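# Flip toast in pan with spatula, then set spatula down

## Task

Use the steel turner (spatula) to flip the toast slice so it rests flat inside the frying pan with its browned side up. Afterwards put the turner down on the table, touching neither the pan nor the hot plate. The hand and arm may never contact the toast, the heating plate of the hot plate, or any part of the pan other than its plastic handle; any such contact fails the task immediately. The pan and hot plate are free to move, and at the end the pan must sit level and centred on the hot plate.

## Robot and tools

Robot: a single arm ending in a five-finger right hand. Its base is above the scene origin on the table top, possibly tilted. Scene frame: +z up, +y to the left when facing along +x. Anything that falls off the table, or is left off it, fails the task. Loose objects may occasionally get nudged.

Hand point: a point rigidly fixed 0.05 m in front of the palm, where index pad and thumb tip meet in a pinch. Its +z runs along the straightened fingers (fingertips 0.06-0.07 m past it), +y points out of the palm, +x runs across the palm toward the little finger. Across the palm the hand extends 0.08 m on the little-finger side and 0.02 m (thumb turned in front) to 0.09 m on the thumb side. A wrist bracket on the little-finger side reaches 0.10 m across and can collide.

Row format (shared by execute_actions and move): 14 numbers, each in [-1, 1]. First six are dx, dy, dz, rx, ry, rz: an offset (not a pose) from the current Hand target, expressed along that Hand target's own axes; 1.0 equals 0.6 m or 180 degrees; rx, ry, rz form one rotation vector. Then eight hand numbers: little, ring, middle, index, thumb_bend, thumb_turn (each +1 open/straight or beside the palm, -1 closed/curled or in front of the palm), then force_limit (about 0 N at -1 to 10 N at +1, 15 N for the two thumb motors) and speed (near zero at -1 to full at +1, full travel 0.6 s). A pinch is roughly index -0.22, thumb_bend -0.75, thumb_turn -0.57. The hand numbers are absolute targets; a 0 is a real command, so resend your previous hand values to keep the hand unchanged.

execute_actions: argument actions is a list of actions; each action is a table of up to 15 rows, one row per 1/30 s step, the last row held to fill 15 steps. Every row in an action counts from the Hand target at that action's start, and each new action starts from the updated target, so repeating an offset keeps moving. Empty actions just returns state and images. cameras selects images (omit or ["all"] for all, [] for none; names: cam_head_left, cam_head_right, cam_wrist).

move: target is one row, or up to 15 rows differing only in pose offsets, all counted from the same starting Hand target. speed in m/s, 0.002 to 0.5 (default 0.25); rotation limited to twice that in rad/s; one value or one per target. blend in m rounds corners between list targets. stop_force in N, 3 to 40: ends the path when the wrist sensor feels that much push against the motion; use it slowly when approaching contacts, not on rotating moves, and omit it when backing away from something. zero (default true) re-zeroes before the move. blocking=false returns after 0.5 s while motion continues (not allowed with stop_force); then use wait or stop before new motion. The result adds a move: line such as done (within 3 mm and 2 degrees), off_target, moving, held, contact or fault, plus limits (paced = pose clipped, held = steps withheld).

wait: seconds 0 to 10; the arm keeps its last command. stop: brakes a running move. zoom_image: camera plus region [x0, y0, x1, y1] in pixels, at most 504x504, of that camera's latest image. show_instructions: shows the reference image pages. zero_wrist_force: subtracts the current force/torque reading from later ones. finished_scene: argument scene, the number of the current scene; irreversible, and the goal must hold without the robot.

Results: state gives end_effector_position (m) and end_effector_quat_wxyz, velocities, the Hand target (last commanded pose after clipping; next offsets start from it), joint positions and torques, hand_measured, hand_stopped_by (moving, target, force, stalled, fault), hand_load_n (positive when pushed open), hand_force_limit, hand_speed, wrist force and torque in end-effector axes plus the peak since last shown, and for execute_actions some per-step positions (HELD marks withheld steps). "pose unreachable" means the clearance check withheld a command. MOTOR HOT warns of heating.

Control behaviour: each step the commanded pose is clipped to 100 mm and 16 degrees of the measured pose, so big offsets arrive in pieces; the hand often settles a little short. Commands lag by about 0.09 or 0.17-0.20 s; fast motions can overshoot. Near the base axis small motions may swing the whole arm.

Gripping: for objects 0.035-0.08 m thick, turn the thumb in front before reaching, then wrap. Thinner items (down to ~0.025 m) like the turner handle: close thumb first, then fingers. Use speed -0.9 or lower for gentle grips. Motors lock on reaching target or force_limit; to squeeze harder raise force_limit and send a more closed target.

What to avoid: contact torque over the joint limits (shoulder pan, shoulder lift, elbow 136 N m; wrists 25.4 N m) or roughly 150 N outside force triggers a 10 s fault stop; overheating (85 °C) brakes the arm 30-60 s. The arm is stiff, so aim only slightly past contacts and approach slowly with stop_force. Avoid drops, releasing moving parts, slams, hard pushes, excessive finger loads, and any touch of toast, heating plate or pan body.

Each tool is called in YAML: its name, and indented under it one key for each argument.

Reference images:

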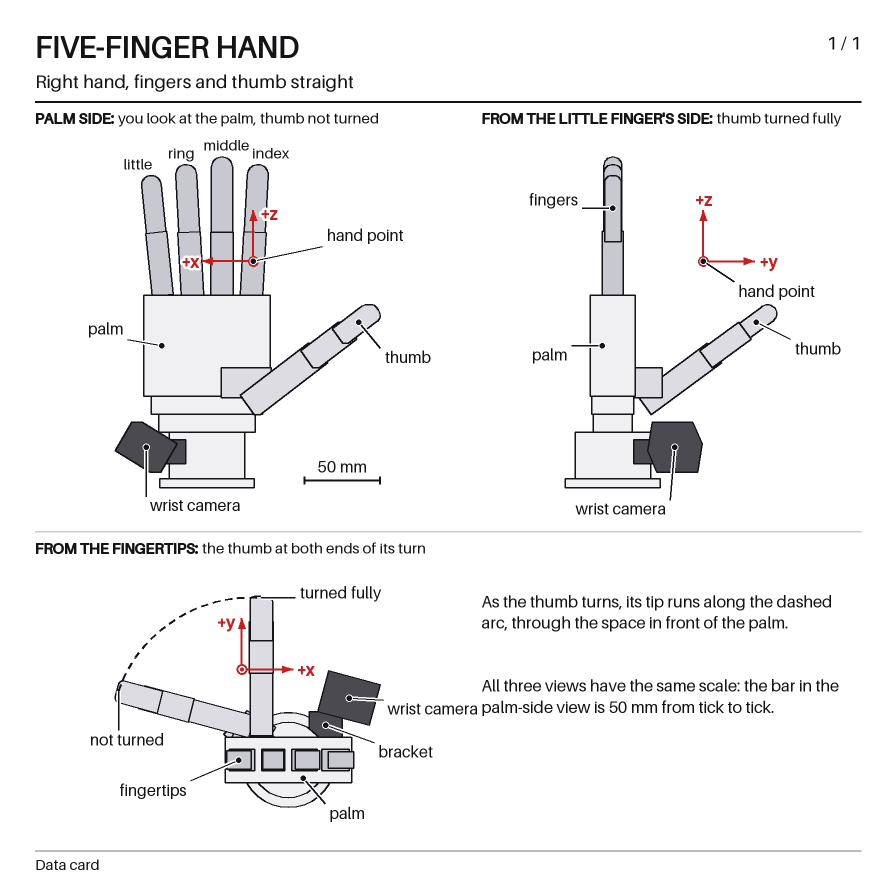

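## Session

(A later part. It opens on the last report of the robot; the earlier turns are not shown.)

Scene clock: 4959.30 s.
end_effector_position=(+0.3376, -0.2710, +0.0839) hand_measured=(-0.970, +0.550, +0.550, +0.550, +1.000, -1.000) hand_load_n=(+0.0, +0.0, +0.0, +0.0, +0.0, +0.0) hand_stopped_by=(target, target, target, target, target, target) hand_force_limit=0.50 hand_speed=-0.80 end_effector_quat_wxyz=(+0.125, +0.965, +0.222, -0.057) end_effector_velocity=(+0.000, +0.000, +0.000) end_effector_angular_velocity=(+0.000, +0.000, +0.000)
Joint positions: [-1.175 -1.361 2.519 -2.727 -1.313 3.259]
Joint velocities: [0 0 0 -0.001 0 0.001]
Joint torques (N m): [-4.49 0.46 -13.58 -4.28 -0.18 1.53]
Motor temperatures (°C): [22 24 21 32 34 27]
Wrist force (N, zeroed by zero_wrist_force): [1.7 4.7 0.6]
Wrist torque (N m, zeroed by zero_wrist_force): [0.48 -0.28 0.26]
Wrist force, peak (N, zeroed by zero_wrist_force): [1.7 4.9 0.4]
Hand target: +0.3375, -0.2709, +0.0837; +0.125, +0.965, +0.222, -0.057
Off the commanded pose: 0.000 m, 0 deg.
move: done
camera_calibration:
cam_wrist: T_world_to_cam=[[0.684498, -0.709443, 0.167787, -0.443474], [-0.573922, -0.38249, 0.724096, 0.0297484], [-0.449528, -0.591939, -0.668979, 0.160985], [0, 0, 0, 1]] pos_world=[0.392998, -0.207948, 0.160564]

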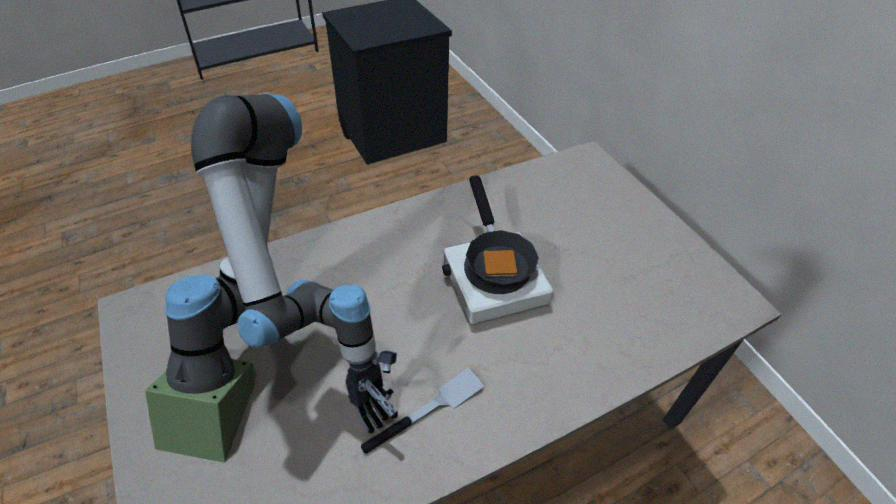

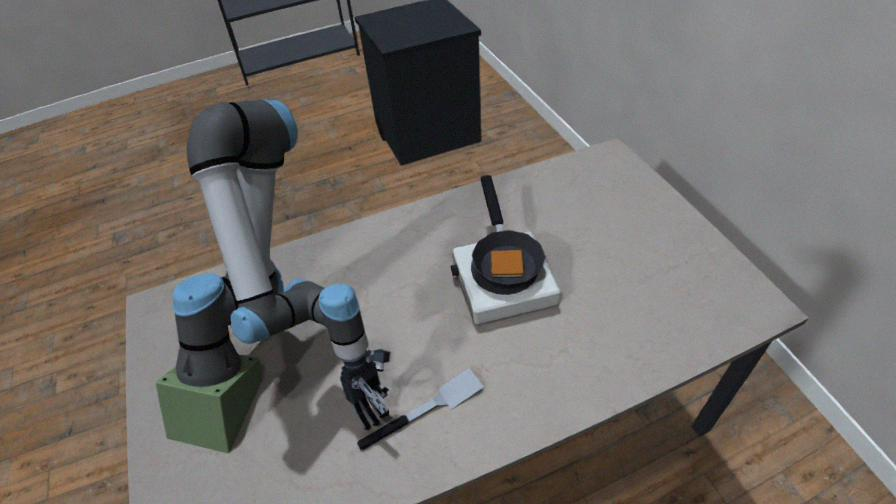

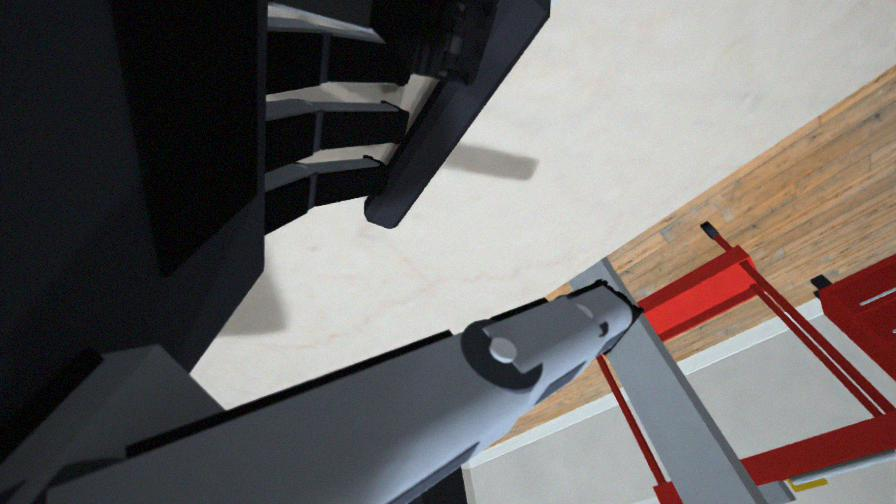

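move:
  target:
    - [-0.007,-0.02,-0.032,0,0,0,-0.97,0.55,0.55,0.55,1,-1,0.5,-0.8]
    - [-0.05,0.02,-0.239,0,0,0,-0.97,0.55,0.55,0.55,1,-1,0.5,-0.8]
  speed: 0.06

zoom_image:
  camera: "cam_head_right"
  region: [340, 350, 490, 470]

zoom_image:
  camera: "cam_head_right"
  region: [435, 205, 565, 325]

zoom_image:
  camera: "cam_head_left"
  region: [435, 205, 565, 325]

Scene clock: 4965.97 s.
end_effector_position=(+0.3237, -0.2554, +0.2295) hand_measured=(-0.970, +0.550, +0.550, +0.550, +1.000, -1.000) hand_load_n=(+0.0, +0.0, +0.0, +0.0, +0.0, +0.0) hand_stopped_by=(target, target, target, target, target, target) hand_force_limit=0.50 hand_speed=-0.80 end_effector_quat_wxyz=(+0.125, +0.965, +0.222, -0.057) end_effector_velocity=(+0.000, +0.000, +0.000) end_effector_angular_velocity=(+0.000, +0.000, +0.001)
Joint positions: [-1.368 -1.777 2.384 -2.125 -1.319 3.059]
Joint velocities: [0 0 0.001 0 0.001 0]
Joint torques (N m): [-1.77 12.57 -16.8 -3.28 0.64 2.19]
Motor temperatures (°C): [22 24 21 32 34 27]
Wrist force (N, zeroed by zero_wrist_force): [1.6 4.3 0.4]
Wrist torque (N m, zeroed by zero_wrist_force): [0.44 -0.27 0.27]
Wrist force, peak (N, zeroed by zero_wrist_force): [1.8 5.1 0.9]
Hand target: +0.3237, -0.2554, +0.2294; +0.125, +0.965, +0.222, -0.057
Off the commanded pose: 0.000 m, 0 deg.
move: done
camera_calibration:
cam_wrist: T_world_to_cam=[[0.684456, -0.709495, 0.167741, -0.44738], [-0.573801, -0.382312, 0.724286, -0.0777406], [-0.449747, -0.591992, -0.668784, 0.261454], [0, 0, 0, 1]] pos_world=[0.379193, -0.192357, 0.306207]

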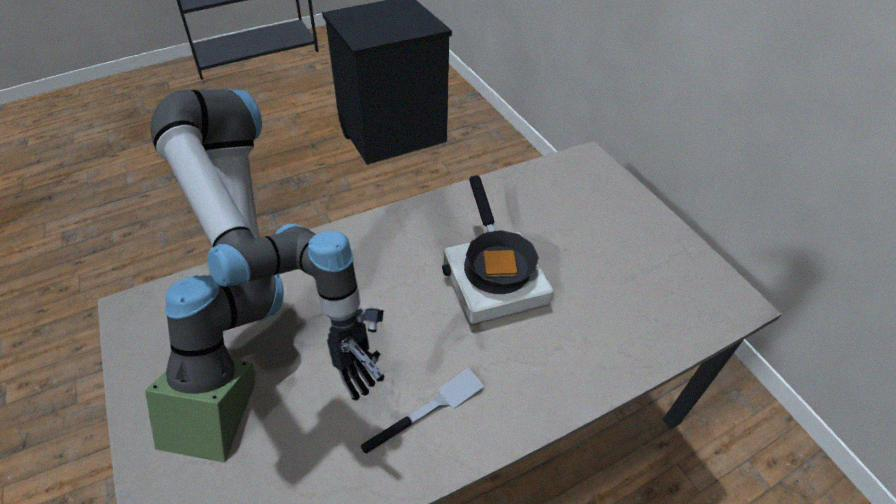

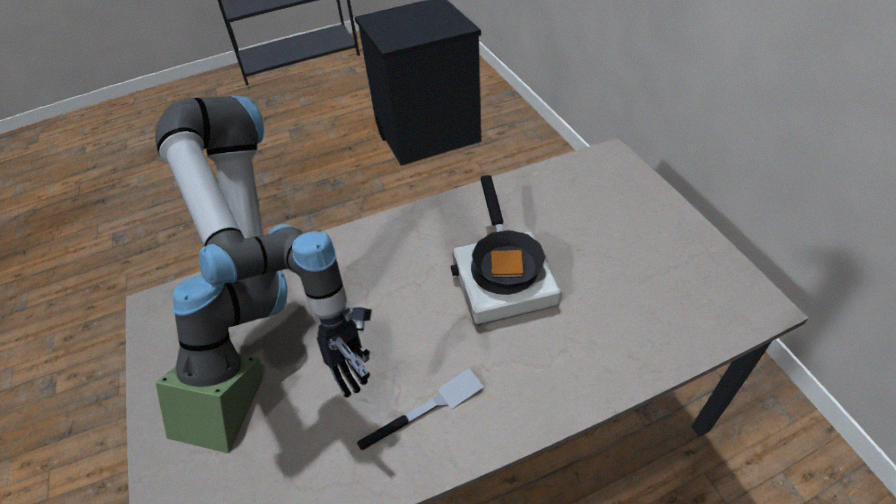

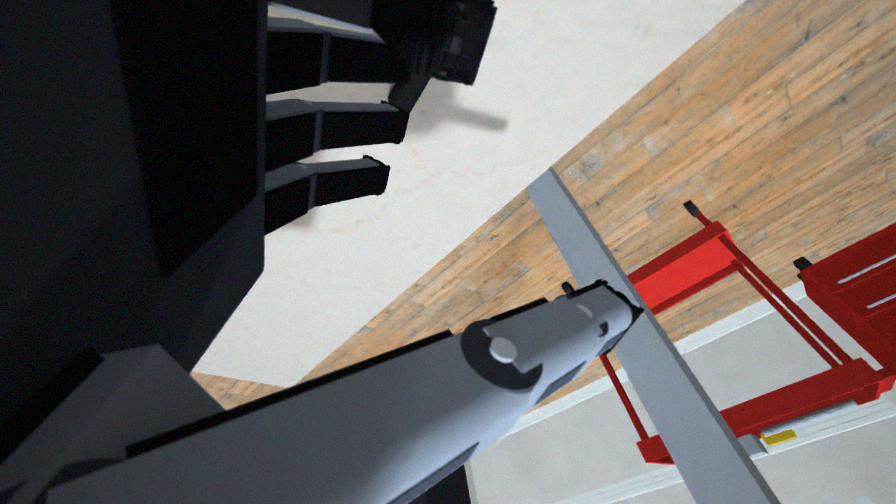

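Scaled by 3.360.

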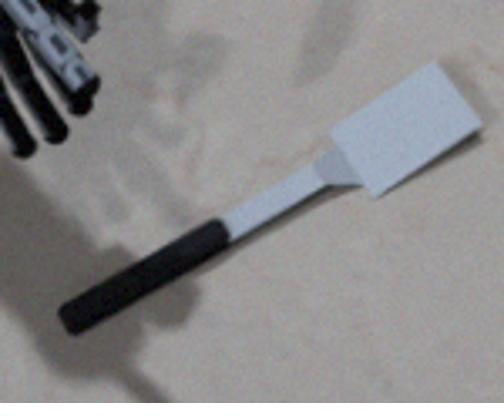

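Scaled by 3.877.

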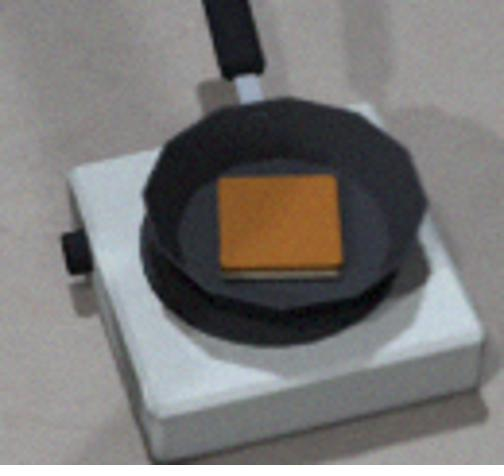

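Scaled by 3.877.

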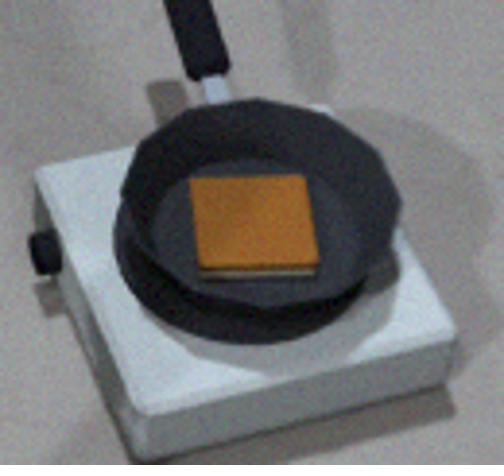

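finished_scene:
  scene: 1

The scene is finished: the task was done.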